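# Place the strawberry cake in the white basket

## Task

Get the strawberry cake inside the white basket while the basket and every other object stay roughly where they started, and finish with neither arm (nor its camera cable) in contact with any of them.

## Robot and tools

ROBOT. Two 6-joint arms with parallel grippers: left_arm, based near (-0.026, +0.301, 0) m, and right_arm, near (+0.053, -0.333, 0) m, both facing almost straight along +x. Scene frame: origin at table-top height halfway between the arms' nominal bases, +x out over the table, +z up, left_arm on the +y side (arm names do not match image left/right). Per arm, joint order is always: waist, shoulder, elbow, wrist pitch, wrist yaw, wrist roll. Stated ranges in rad: waist -2.618..3.054, shoulder 0..3.142, elbow 0..3.142, wrist pitch -1.571..1.571, wrist yaw -1.571..1.571, wrist roll -2.094..2.094. Wrist yaw's sign is flipped relative to the URDF in everything you send and read. The gripper's fingers point along its +z and open along its y; end_effector_position is the point midway between the pads, roughly 1 cm short of the fingertips. Four cameras: cam_head_left, cam_head_right, cam_left_wrist, cam_right_wrist (each 672x504).

ROW FORMAT (shared by execute_actions and move). Always one flat list of 14 numbers covering both arms: left_arm's six joint values then its opening, then the same seven for right_arm. Joint values are offsets, not poses: they count from the arm's current Joint targets (shown in the last result), scaled so that 1.0 equals 2.224 rad for waist/shoulder/elbow and 8.485 rad for the three wrist joints; keep them in [-1, 1]. Put 0 for an arm's joints to hold it at its Joint targets. Opening is absolute on a -1 (shut) to +1 (fully open) scale; resend the current value to leave a gripper unchanged, since 0 means half open.

execute_actions(actions, cameras). actions is a list of actions; each action is a list of up to 15 rows, one per 1/30 s step, and one action lasts 0.5 s (a short table repeats its final row). Every row in an action is measured from the targets at that action's start, so repeating an offset in a later action moves further. An empty list just reports state and images. Asking a joint more than 0.059 rad past its range gets the action refused for both arms. cameras picks images: omitted/null/["all"] gives all, [] none.

move(target, speed, blend, opening_speed, blocking, cameras). target is one 14-number row or a list of up to 15 rows; every row's offsets count from the same starting Joint targets, not from the previous row. speed is the peak joint speed in rad/s (0.01 to 12.57, default 0.5), one value or one per target. blend (rad) rounds corners between listed targets. opening_speed (at least 0.2 per second on the opening scale) makes the fingers move gradually; use a low value when closing on the cake so it is not crushed. blocking=false returns early while the motion continues. All joints travel together, so the hand follows a curve, and nothing avoids obstacles or the other arm. The result adds a move: line such as done, off_target (resting more than 0.035 rad from target), moving, held or fault, possibly with limits=held.

wait(seconds 0..10, cameras) lets time pass holding the last command. stop(cameras) brakes a running move. zoom_image(camera, region=[x0,y0,x1,y1]) enlarges part of a camera's latest image, at most 504x504 px. read_manual(section) returns licence texts only. finished_scene(scene) ends the scene with its number; call it only once the cake rests in the basket and the grippers are clear.

RESULTS. end_effector_position (m) and end_effector_quat_wxyz are in the scene frame and may be off by a few cm. Joint positions (rad) and Joint velocities (rad/s) list each arm's six joints, then finger gap in m (0.094 fully open). Joint targets is the base for your next offsets. grip_measured is the finger opening on the command scale (reads slightly wide when empty); grip_effort_nm is motor effort, negative closing. Joint torques (N m) include the arm's own weight; joints 1-3 wrap sign beyond ±28. Notes like "joint sent to its limit", "joint command not followed" (clearance check altered targets), MOTOR HOT and OVER-TEMPERATURE FAULT warn of limits and overheating; a fault folds that arm away for good.

MOTION LIMITS. Targets can lead measured angles by at most 0.339 rad (first three joints) or 2.2 rad (wrists), and targets putting the hand over 200 mm from where it is get scaled back, so big moves may need several actions. Tiny offsets might not move a joint.

CAUTIONS. Approach slowly near the cake and basket; fast contact counts as a hit. Do not let the arms collide or grip each other. Close gently, lift, carry over the basket, lower, then release by commanding an opening well above grip_measured and retreat upward. Never drop the cake from height, knock anything off the table, or shove the basket. Avoid holding loads or stretching an arm for long (heat). To end a push, command targets back past the current positions. Objects may occasionally get nudged by outside pushes; check the images before finishing.

Each tool is called after "Emit:" as name(argument=value, ...), one argument or row to a line, values as JSON.

## Session

Emit:
execute_actions(
  actions=[],
)

Scene clock: 0.00 s.
left_arm: end_effector_position=(+0.3624, +0.3385, +0.1097) grip_measured=+1.000 grip_effort_nm=n/a end_effector_quat_wxyz=(+0.602, -0.087, +0.789, +0.082) | right_arm: end_effector_position=(+0.4660, -0.3439, +0.1193) grip_measured=+1.000 grip_effort_nm=n/a end_effector_quat_wxyz=(+0.600, +0.032, +0.799, -0.027)
Joint positions: left_arm=[-0.053 1.534 0.331 0.929 0.258 -0.047 0.094] | right_arm=[0.002 1.547 0.43 0.833 -0.094 0.022 0.094]
Joint velocities: within noise
Joint torques (N m): no reading
Motor temperatures (°C): left_arm=[24 29 26 27 23 21 25] | right_arm=[24 31 28 37 24 22 22]
Heat: left arm: 29 °C; right arm: 37 °C.
Joint targets: left_arm=[-0.053 1.528 0.336 0.925 0.259 -0.048] | right_arm=[0.002 1.544 0.433 0.822 -0.095 0.022]
Tool commands: left_gripper/opening=+1.0 right_gripper/opening=+1.0

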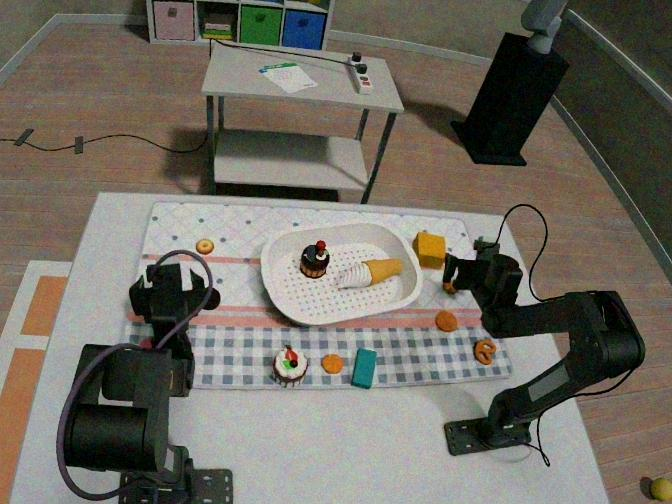

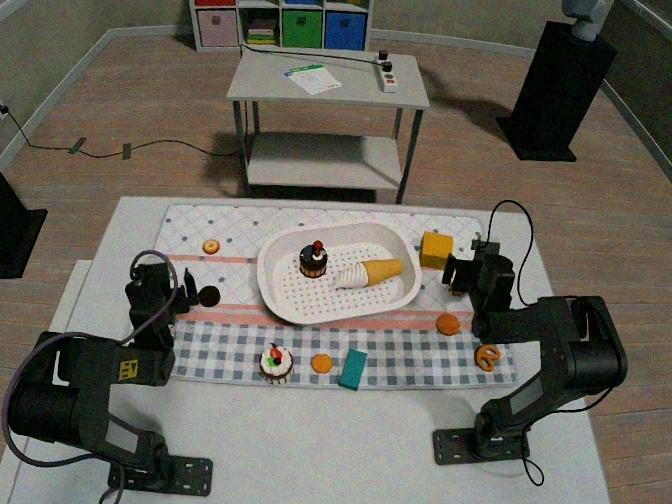

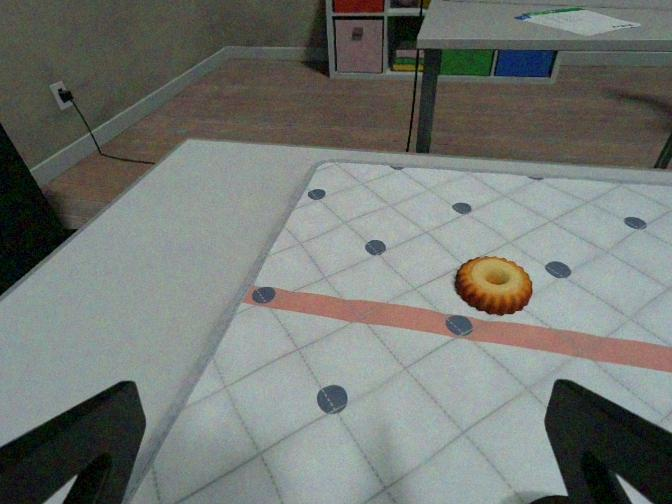

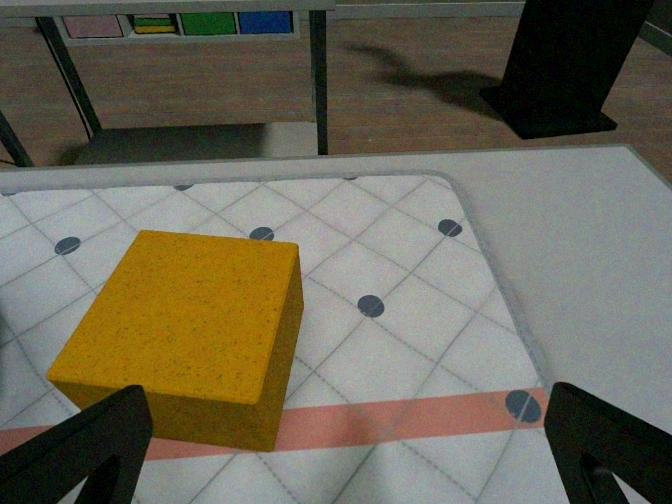

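Emit:
move(
  target=[-0.336,0.113,0.67,-0.28,-0.0305,0.0057,1,0,0,0,0,0,0,1],
  speed=1.2,
)

Scene clock: 30.20 s.
left_arm: end_effector_position=(+0.2322, +0.0541, +0.2003) grip_measured=+1.000 grip_effort_nm=0.002 end_effector_quat_wxyz=(+0.082, +0.371, +0.925, -0.028) | right_arm: end_effector_position=(+0.4660, -0.3439, +0.1193) grip_measured=+1.000 grip_effort_nm=0.032 end_effector_quat_wxyz=(+0.600, +0.032, +0.799, -0.027)
Joint positions: left_arm=[-0.8 1.768 1.798 -1.428 0.01 -0.005 0.094] | right_arm=[0.002 1.547 0.43 0.833 -0.094 0.022 0.094]
Joint velocities: within noise
Joint torques (N m): left_arm=[-0.03 -6.58 8.12 0.47 -0.09 0.09] | right_arm=[0.03 -4.93 7.01 1.54 -0.05 -0.01]
Motor temperatures (°C): left_arm=[24 29 27 34 23 21 24] | right_arm=[23 32 29 40 24 22 22]
Heat: left arm: 34 °C; right arm: 40 °C.
Joint targets: left_arm=[-0.800 1.780 1.827 -1.450 0.000 0.001] | right_arm=[0.002 1.544 0.433 0.822 -0.095 0.022]
move: done

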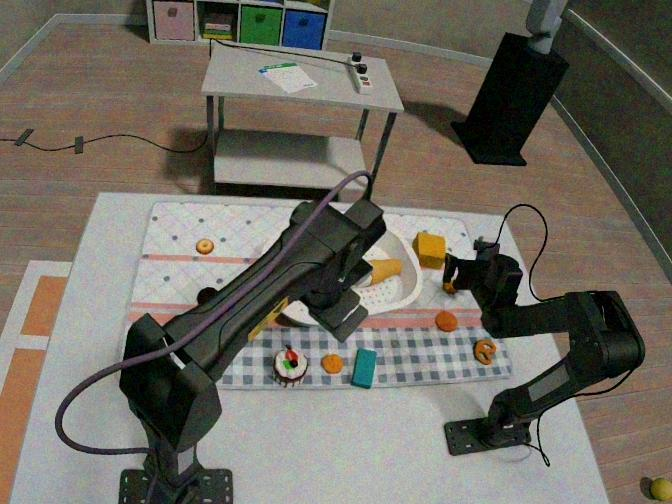

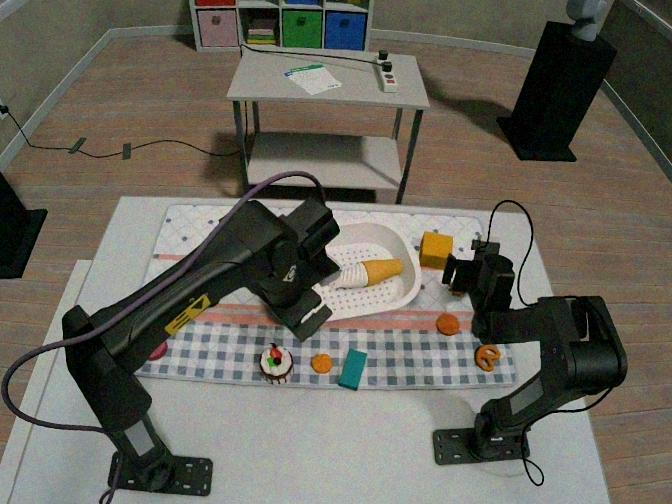

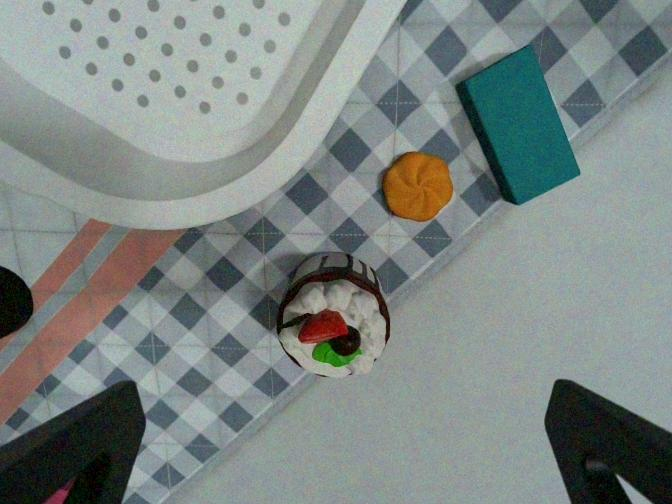

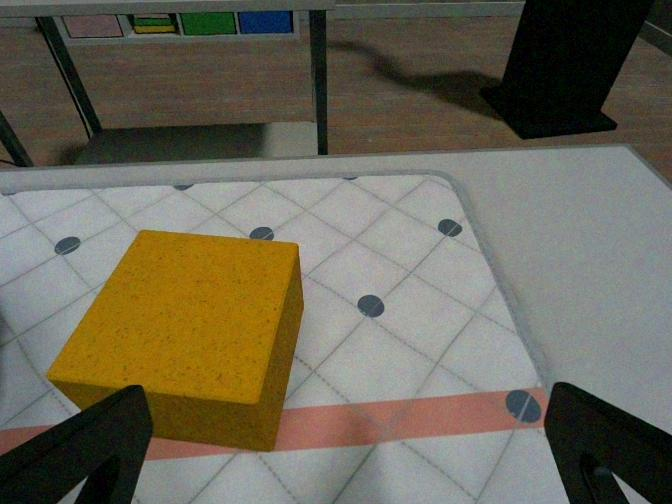

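Emit:
move(
  target=[
    [0,-0.170,-0.384,0.080,0,0,1,0,0,0,0,0,0,1],
    [0,-0.130,-0.473,0.1137,0,0,1,0,0,0,0,0,0,1],
  ],
  speed=[1.0,0.4],
  cameras=["cam_head_left","cam_left_wrist","cam_head_right"],
)

Scene clock: 63.00 s.
left_arm: end_effector_position=(+0.1999, +0.0855, +0.0382) grip_measured=+1.000 grip_effort_nm=0.002 end_effector_quat_wxyz=(+0.170, +0.366, +0.913, -0.064) | right_arm: end_effector_position=(+0.4660, -0.3439, +0.1193) grip_measured=+1.000 grip_effort_nm=0.027 end_effector_quat_wxyz=(+0.600, +0.032, +0.799, -0.027)
Joint positions: left_arm=[-0.8 1.485 0.787 -0.508 0.01 -0.005 0.094] | right_arm=[0.002 1.547 0.43 0.833 -0.094 0.022 0.094]
Joint velocities: within noise
Joint torques (N m): left_arm=[-0.05 -4.48 4.86 1.3 -0.08 0.09] | right_arm=[0.03 -4.93 7.02 1.54 -0.05 0]
Motor temperatures (°C): left_arm=[24 31 30 29 23 21 24] | right_arm=[23 32 29 41 24 22 22]
Heat: left arm: 31 °C; right arm: 41 °C.
Joint targets: left_arm=[-0.800 1.491 0.775 -0.486 0.000 0.001] | right_arm=[0.002 1.544 0.433 0.822 -0.095 0.022]
move: done
Images, in order (width x height): cam_head_left 672x504, cam_head_right 672x504, cam_left_wrist 672x504.

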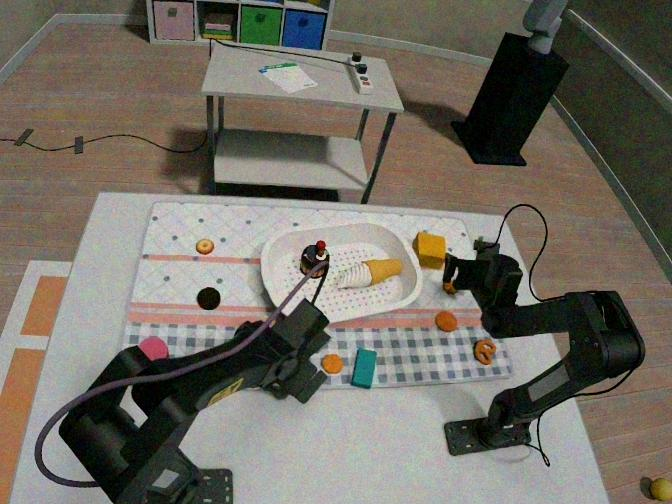

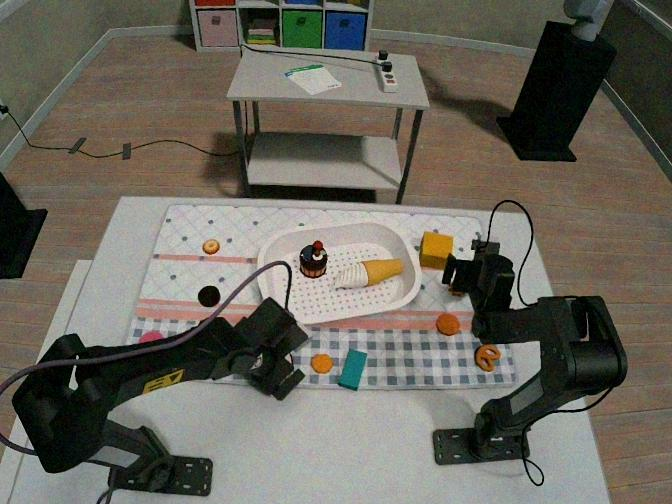

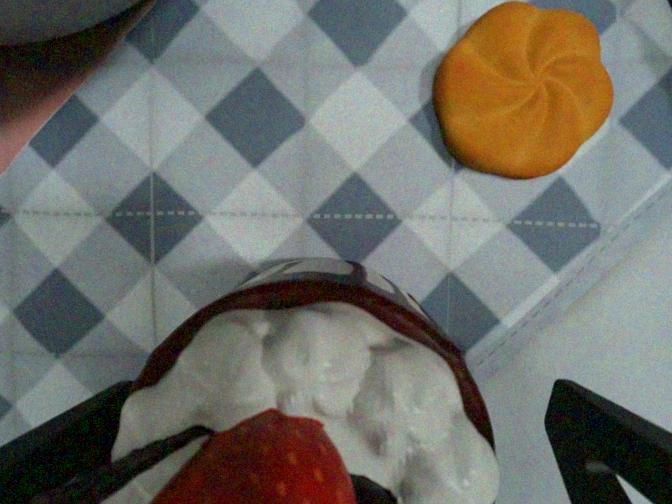

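Emit:
move(
  target=[
    [0.01,0,0,0,0,0,1,0,0,0,0,0,0,1],
    [0.01,0,0,0,0,0,0.1,0,0,0,0,0,0,1],
  ],
  opening_speed=0.8,
  cameras=["cam_left_wrist"],
)

Scene clock: 72.53 s.
left_arm: end_effector_position=(+0.2037, +0.0891, +0.0383) grip_measured=+0.401 grip_effort_nm=-1.028 end_effector_quat_wxyz=(+0.171, +0.358, +0.916, -0.063) | right_arm: end_effector_position=(+0.4660, -0.3439, +0.1193) grip_measured=+1.000 grip_effort_nm=0.027 end_effector_quat_wxyz=(+0.600, +0.032, +0.799, -0.027)
Joint positions: left_arm=[-0.783 1.485 0.787 -0.506 0.01 -0.005 0.066] | right_arm=[0.002 1.547 0.43 0.833 -0.094 0.022 0.094]
Joint velocities: within noise
Joint torques (N m): left_arm=[0.46 -4.45 4.86 1.28 -0.08 0.08] | right_arm=[0.03 -4.96 7.01 1.54 -0.05 -0.01]
Motor temperatures (°C): left_arm=[24 30 29 29 23 21 24] | right_arm=[23 32 29 41 24 22 21]
Heat: left arm: 30 °C; right arm: 41 °C.
Joint targets: left_arm=[-0.778 1.491 0.775 -0.486 0.000 0.001] | right_arm=[0.002 1.544 0.433 0.822 -0.095 0.022]
move: done
Images, in order (width x height): cam_left_wrist 672x504.

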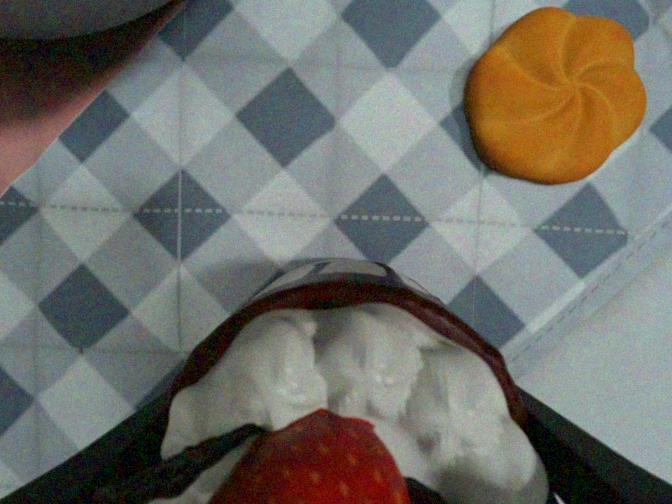

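Emit:
move(
  target=[
    [0,-0.039,0.27,-0.0806,0,0,0.1,0,0,0,0,0,0,1],
    [0.095,-0.039,0.27,-0.0806,0,0,0.1,0,0,0,0,0,0,1],
  ],
  speed=0.6,
)

Scene clock: 82.67 s.
left_arm: end_effector_position=(+0.2431, +0.1423, +0.1875) grip_measured=+0.401 grip_effort_nm=-1.028 end_effector_quat_wxyz=(+0.165, +0.259, +0.951, -0.044) | right_arm: end_effector_position=(+0.4660, -0.3439, +0.1193) grip_measured=+1.000 grip_effort_nm=0.027 end_effector_quat_wxyz=(+0.600, +0.032, +0.799, -0.027)
Joint positions: left_arm=[-0.567 1.42 1.347 -1.154 0.003 -0.005 0.066] | right_arm=[0.002 1.547 0.43 0.833 -0.094 0.022 0.094]
Joint velocities: within noise
Joint torques (N m): left_arm=[0.06 -6.05 8.53 0.87 -0.02 0.08] | right_arm=[0.03 -4.94 7.01 1.55 -0.05 -0.01]
Motor temperatures (°C): left_arm=[24 29 29 29 23 20 25] | right_arm=[23 32 29 41 24 22 21]
Heat: left arm: 29 °C; right arm: 41 °C.
Joint targets: left_arm=[-0.567 1.404 1.375 -1.170 0.000 0.001] | right_arm=[0.002 1.544 0.433 0.822 -0.095 0.022]
move: done

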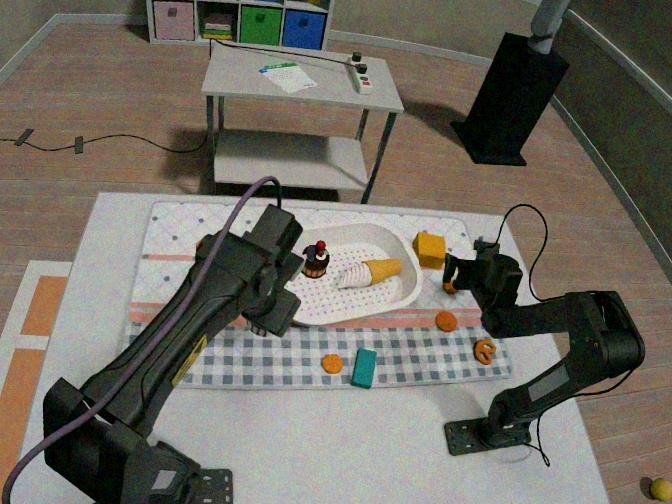

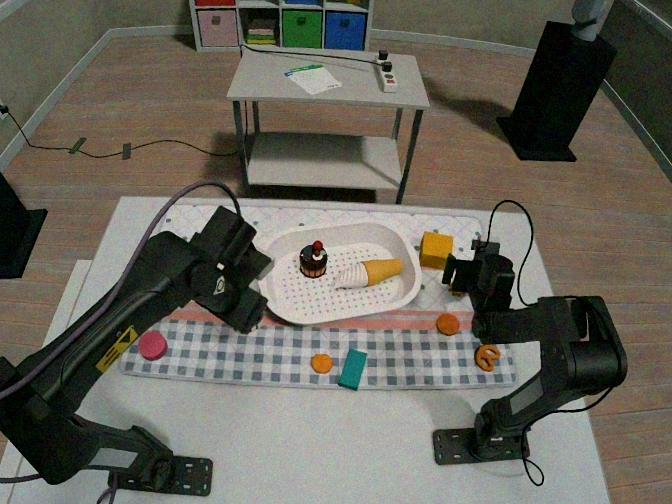

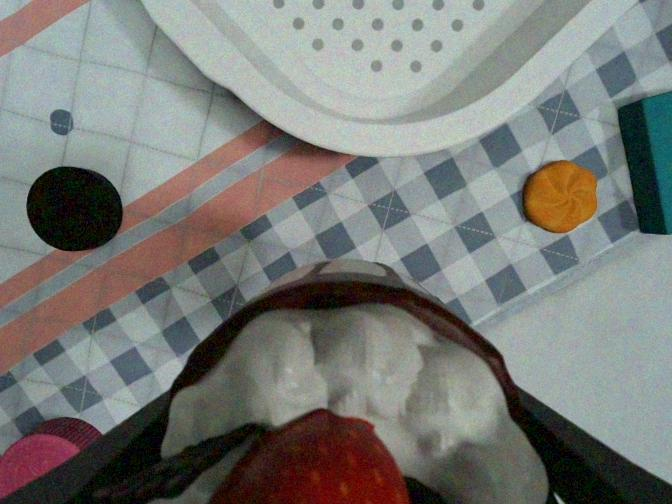

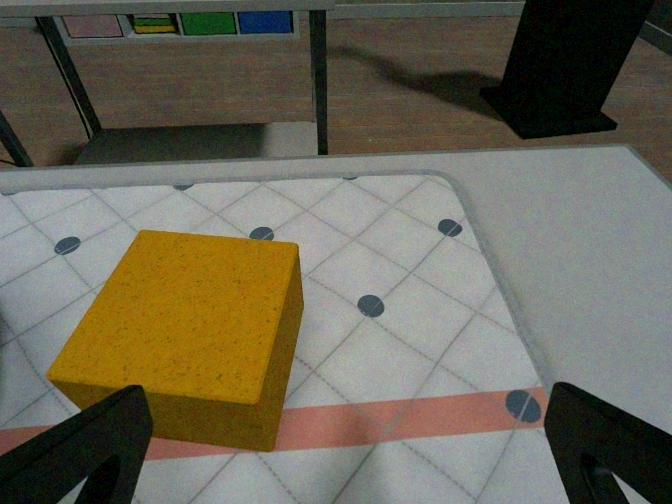

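Emit:
move(
  target=[-0.024,0.239,0.2455,-0.0018,0,0,0.1,0,0,0,0,0,0,1],
  speed=0.6,
)

Scene clock: 97.93 s.
left_arm: end_effector_position=(+0.3464, +0.0559, +0.1816) grip_measured=+0.401 grip_effort_nm=-1.028 end_effector_quat_wxyz=(+0.168, +0.281, +0.943, -0.049) | right_arm: end_effector_position=(+0.4660, -0.3439, +0.1193) grip_measured=+1.000 grip_effort_nm=0.032 end_effector_quat_wxyz=(+0.600, +0.032, +0.799, -0.027)
Joint positions: left_arm=[-0.616 1.93 1.886 -1.173 0.003 -0.005 0.066] | right_arm=[0.002 1.547 0.43 0.833 -0.094 0.022 0.094]
Joint velocities: within noise
Joint torques (N m): left_arm=[-0.5 -9.03 9.1 0.92 -0.02 0.09] | right_arm=[0.03 -4.94 7.01 1.54 -0.05 -0.01]
Motor temperatures (°C): left_arm=[24 30 29 28 23 20 25] | right_arm=[23 32 29 41 24 22 21]
Heat: left arm: 30 °C; right arm: 41 °C.
Joint targets: left_arm=[-0.620 1.935 1.921 -1.185 0.000 0.001] | right_arm=[0.002 1.544 0.433 0.822 -0.095 0.022]
move: done

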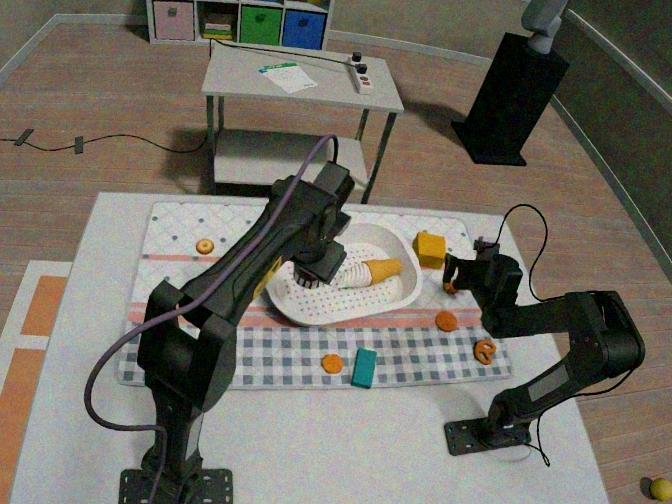

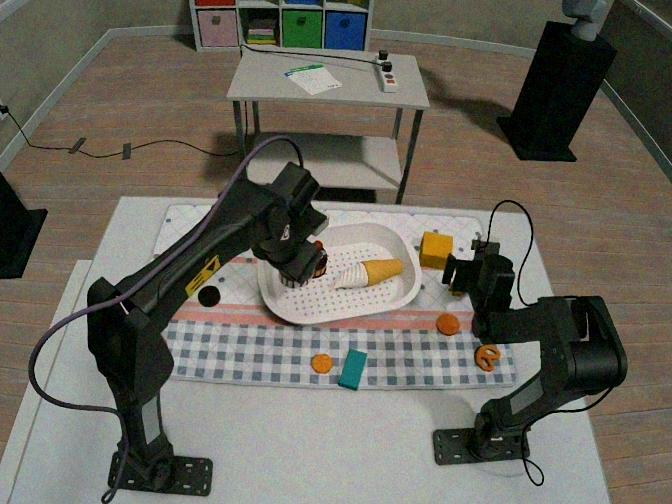

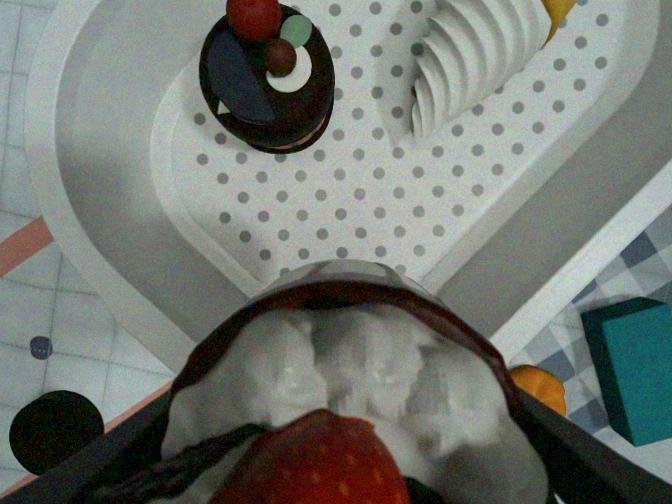

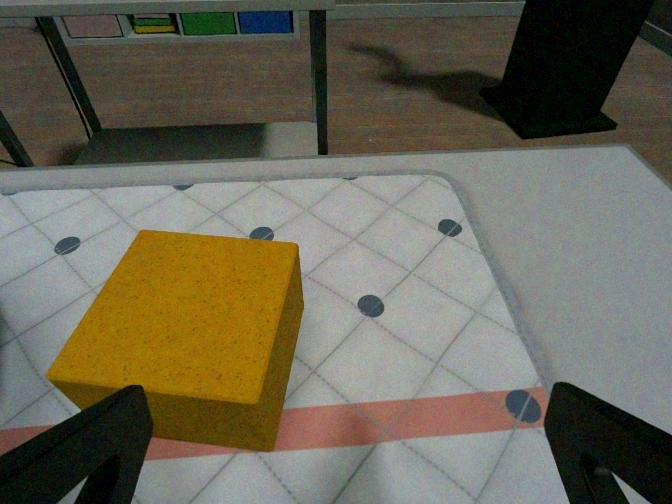

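Emit:
move(
  target=[
    [0,0.052,-0.052,0.0271,0,0,0.1,0,0,0,0,0,0,1],
    [0,0.067,-0.1466,0.0559,0,0,0.1,0,0,0,0,0,0,1],
  ],
  speed=[0.5,0.3],
  cameras=["cam_head_left","cam_left_wrist","cam_head_right"],
)

Scene clock: 114.27 s.
left_arm: end_effector_position=(+0.3767, +0.0359, +0.0613) grip_measured=+0.401 grip_effort_nm=-1.028 end_effector_quat_wxyz=(+0.176, +0.281, +0.942, -0.052) | right_arm: end_effector_position=(+0.4660, -0.3439, +0.1193) grip_measured=+1.000 grip_effort_nm=0.032 end_effector_quat_wxyz=(+0.600, +0.032, +0.799, -0.027)
Joint positions: left_arm=[-0.616 2.074 1.607 -0.735 0.003 -0.005 0.066] | right_arm=[0.002 1.547 0.43 0.833 -0.094 0.022 0.094]
Joint velocities: within noise
Joint torques (N m): left_arm=[-0.46 -9.95 5.35 1.34 -0.02 0.08] | right_arm=[0.03 -4.94 7.01 1.55 -0.04 -0.01]
Motor temperatures (°C): left_arm=[24 32 29 28 23 20 25] | right_arm=[23 31 28 41 24 21 21]
Heat: left arm: 32 °C; right arm: 41 °C.
Joint targets: left_arm=[-0.620 2.084 1.595 -0.711 0.000 0.001] | right_arm=[0.002 1.544 0.433 0.822 -0.095 0.022]
move: done
Images, in order (width x height): cam_head_left 672x504, cam_head_right 672x504, cam_left_wrist 672x504.

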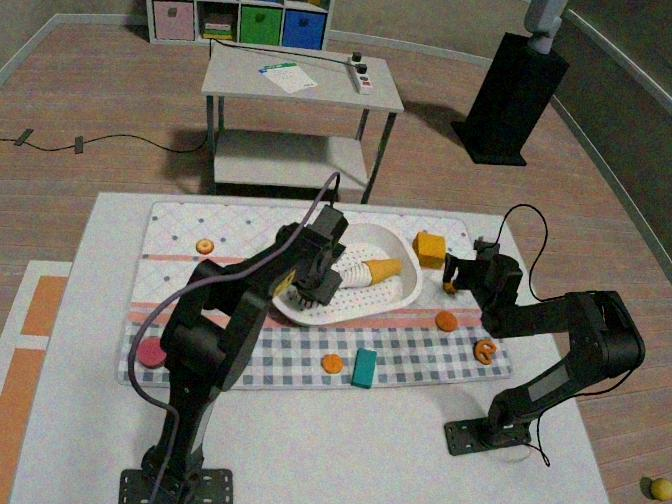

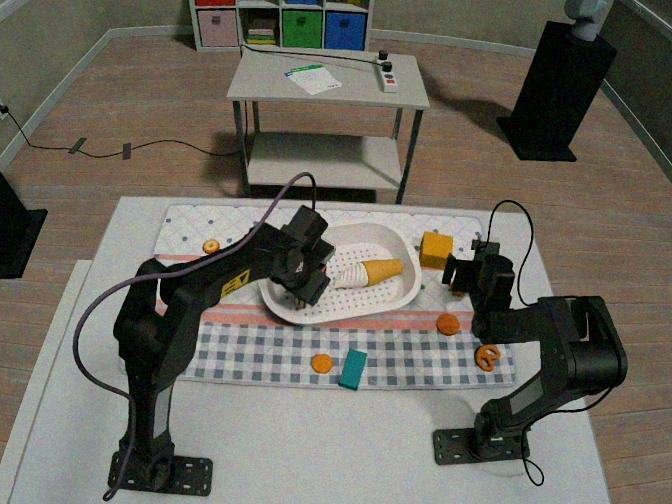

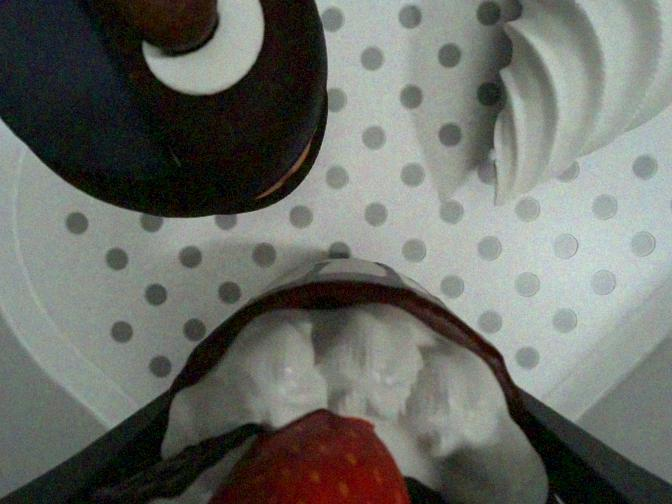

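Emit:
move(
  target=[0,0.0070,-0.0168,0.00625,0,0,0.1,0,0,0,0,0,0,1],
  speed=0.1,
  cameras=["cam_left_wrist"],
)

Emit:
zoom_image(
  camera="cam_left_wrist",
  region=[200, 180, 500, 340],
)

Scene clock: 121.13 s.
left_arm: end_effector_position=(+0.3782, +0.0348, +0.0501) grip_measured=+0.401 grip_effort_nm=-1.028 end_effector_quat_wxyz=(+0.180, +0.281, +0.941, -0.053) | right_arm: end_effector_position=(+0.4660, -0.3439, +0.1193) grip_measured=+1.000 grip_effort_nm=0.027 end_effector_quat_wxyz=(+0.600, +0.032, +0.799, -0.027)
Joint positions: left_arm=[-0.616 2.085 1.574 -0.683 0.003 -0.005 0.066] | right_arm=[0.002 1.547 0.43 0.833 -0.094 0.022 0.094]
Joint velocities: within noise
Joint torques (N m): left_arm=[-0.49 -9.58 4.93 1.34 -0.03 0.09] | right_arm=[0.05 -4.94 7.01 1.54 -0.05 -0.01]
Motor temperatures (°C): left_arm=[24 32 28 28 23 20 26] | right_arm=[23 31 28 41 24 21 21]
Heat: left arm: 32 °C; right arm: 41 °C.
Joint targets: left_arm=[-0.620 2.100 1.558 -0.657 0.000 0.001] | right_arm=[0.002 1.544 0.433 0.822 -0.095 0.022]
move: done
Images, in order (width x height): cam_left_wrist 672x504.

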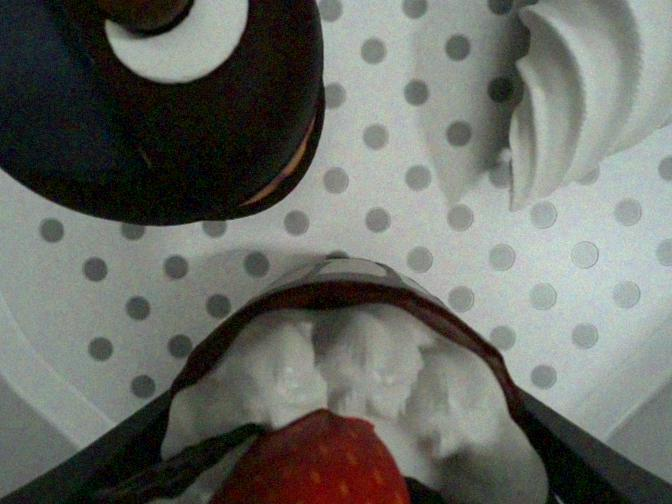

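Scaled by 1.680 from the camera's 672x504 image, which has a finer 960x720 frame.

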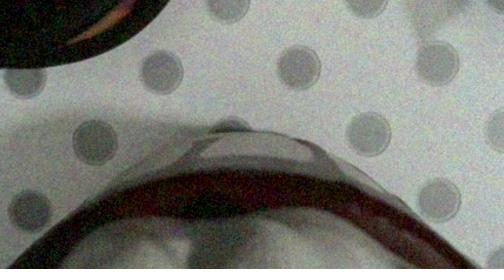

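Emit:
move(
  target=[0,0.0030,-0.0067,0.0025,0,0,0.1,0,0,0,0,0,0,1],
  speed=0.1,
  cameras=["cam_left_wrist"],
)

Scene clock: 127.23 s.
left_arm: end_effector_position=(+0.3788, +0.0344, +0.0489) grip_measured=+0.401 grip_effort_nm=-1.023 end_effector_quat_wxyz=(+0.182, +0.281, +0.941, -0.054) | right_arm: end_effector_position=(+0.4660, -0.3439, +0.1193) grip_measured=+1.000 grip_effort_nm=0.022 end_effector_quat_wxyz=(+0.600, +0.032, +0.799, -0.027)
Joint positions: left_arm=[-0.616 2.085 1.567 -0.671 0.003 -0.005 0.066] | right_arm=[0.002 1.547 0.43 0.833 -0.094 0.022 0.094]
Joint velocities: within noise
Joint torques (N m): left_arm=[-0.47 -9.06 4.31 1.46 -0.03 0.08] | right_arm=[0.03 -4.93 7.01 1.55 -0.05 -0.01]
Motor temperatures (°C): left_arm=[24 32 28 28 23 20 26] | right_arm=[23 31 28 41 24 21 21]
Heat: left arm: 32 °C; right arm: 41 °C.
Joint targets: left_arm=[-0.620 2.107 1.543 -0.636 0.000 0.001] | right_arm=[0.002 1.544 0.433 0.822 -0.095 0.022]
move: done
Images, in order (width x height): cam_left_wrist 672x504.

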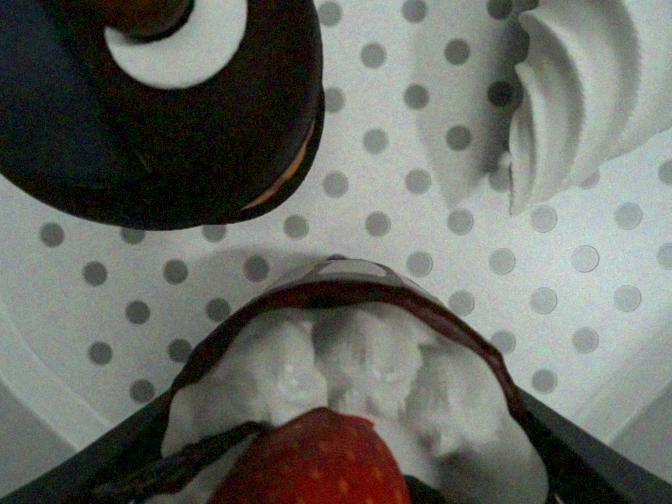

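Emit:
move(
  target=[
    [0,-0.003,0.0067,-0.0025,0,0,0.75,0,0,0,0,0,0,1],
    [0,-0.0254,0.118,-0.0376,0,0,0.75,0,0,0,0,0,0,1],
    [0,-0.0769,0.170,-0.0647,0,0,0.75,0,0,0,0,0,0,1],
    [0.1,-0.20,0.17,-0.0647,0,0,0.75,0,0,0,0,0,0,1],
  ],
  speed=[0.1,0.3,0.6,0.8],
  opening_speed=0.8,
)

Scene clock: 135.37 s.
left_arm: end_effector_position=(+0.3641, +0.1550, +0.3072) grip_measured=+0.748 grip_effort_nm=0.110 end_effector_quat_wxyz=(+0.322, +0.167, +0.930, -0.057) | right_arm: end_effector_position=(+0.4660, -0.3439, +0.1193) grip_measured=+1.000 grip_effort_nm=0.022 end_effector_quat_wxyz=(+0.600, +0.032, +0.799, -0.027)
Joint positions: left_arm=[-0.393 1.653 1.912 -1.163 0.006 -0.004 0.082] | right_arm=[0.002 1.547 0.43 0.833 -0.094 0.022 0.094]
Joint velocities: within noise
Joint torques (N m): left_arm=[-0.5 -5.98 6.61 1.34 -0.05 0.08] | right_arm=[0.03 -4.94 7.01 1.54 -0.05 -0.01]
Motor temperatures (°C): left_arm=[24 32 28 29 23 20 25] | right_arm=[23 31 28 42 24 21 21]
Heat: left arm: 32 °C; right arm: 42 °C.
Joint targets: left_arm=[-0.398 1.662 1.921 -1.185 0.000 0.001] | right_arm=[0.002 1.544 0.433 0.822 -0.095 0.022]
move: done

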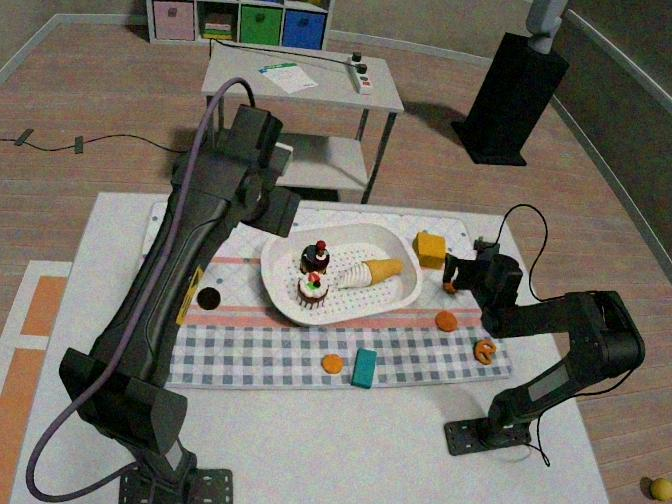

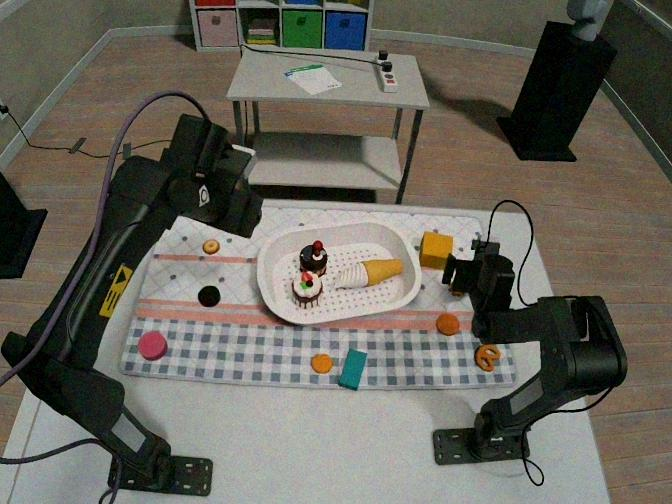

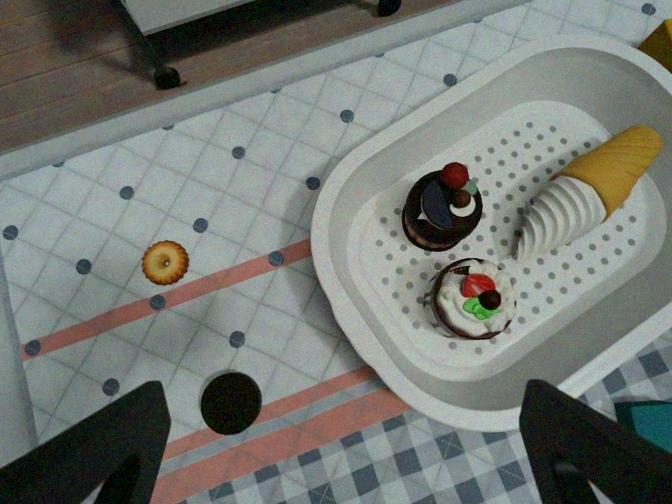

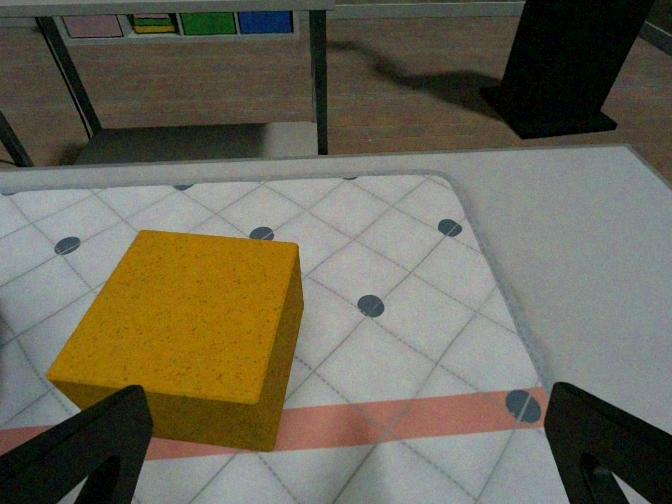

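Emit:
move(
  target=[0,0,0,0,0,0,0.75,0.1115,0.078,0.509,-0.22,0.0112,-0.0026,1],
  speed=1.0,
)

Scene clock: 174.43 s.
left_arm: end_effector_position=(+0.3641, +0.1551, +0.3072) grip_measured=+0.748 grip_effort_nm=0.110 end_effector_quat_wxyz=(+0.322, +0.167, +0.930, -0.057) | right_arm: end_effector_position=(+0.4392, -0.2314, +0.1735) grip_measured=+1.000 grip_effort_nm=0.027 end_effector_quat_wxyz=(+0.196, -0.121, +0.973, +0.024)
Joint positions: left_arm=[-0.393 1.653 1.912 -1.163 0.006 -0.004 0.082] | right_arm=[0.248 1.693 1.54 -1.02 -0.005 0.009 0.094]
Joint velocities: within noise
Joint torques (N m): left_arm=[-0.5 -5.98 6.63 1.33 -0.05 0.08] | right_arm=[0.29 -5.41 10.59 0.53 0.03 -0.09]
Motor temperatures (°C): left_arm=[23 30 28 29 23 20 24] | right_arm=[23 31 28 41 23 21 21]
Heat: left arm: 30 °C; right arm: 41 °C.
Joint targets: left_arm=[-0.398 1.662 1.921 -1.185 0.000 0.001] | right_arm=[0.251 1.717 1.566 -1.045 0.000 0.000]
move: done

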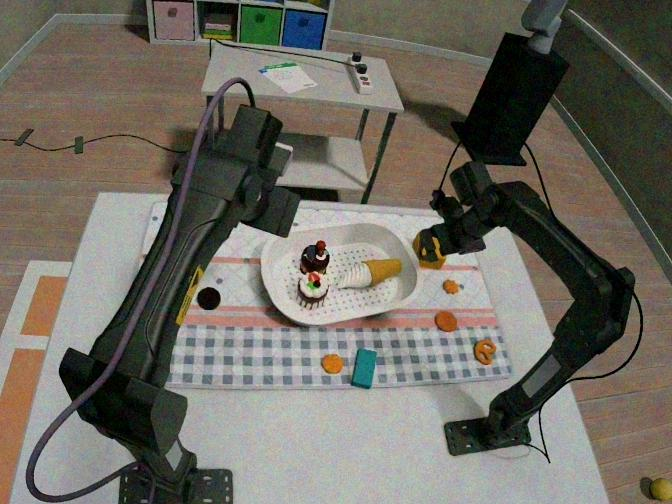

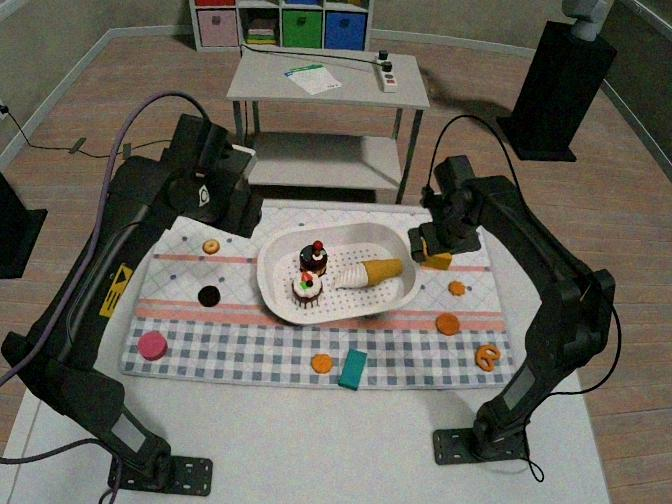

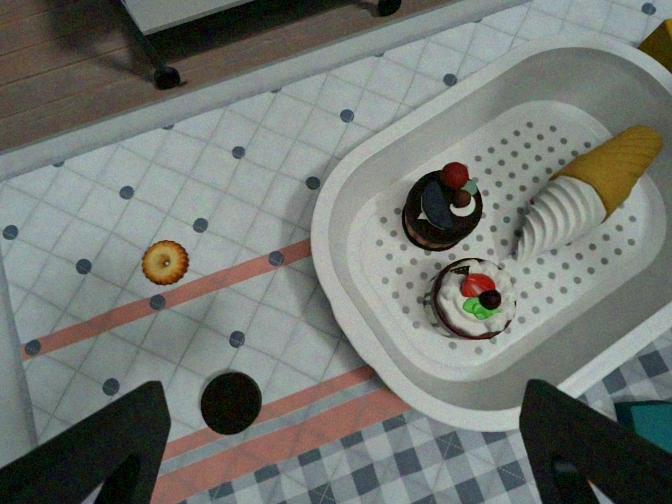

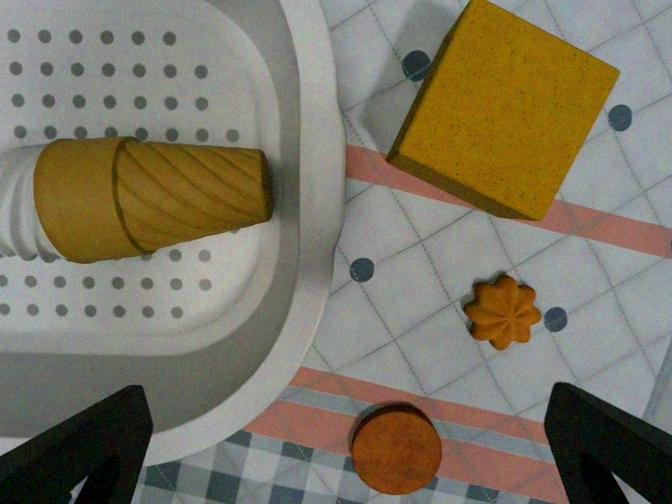

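Emit:
finished_scene(
  scene=1,
)

The scene is finished: the task was done.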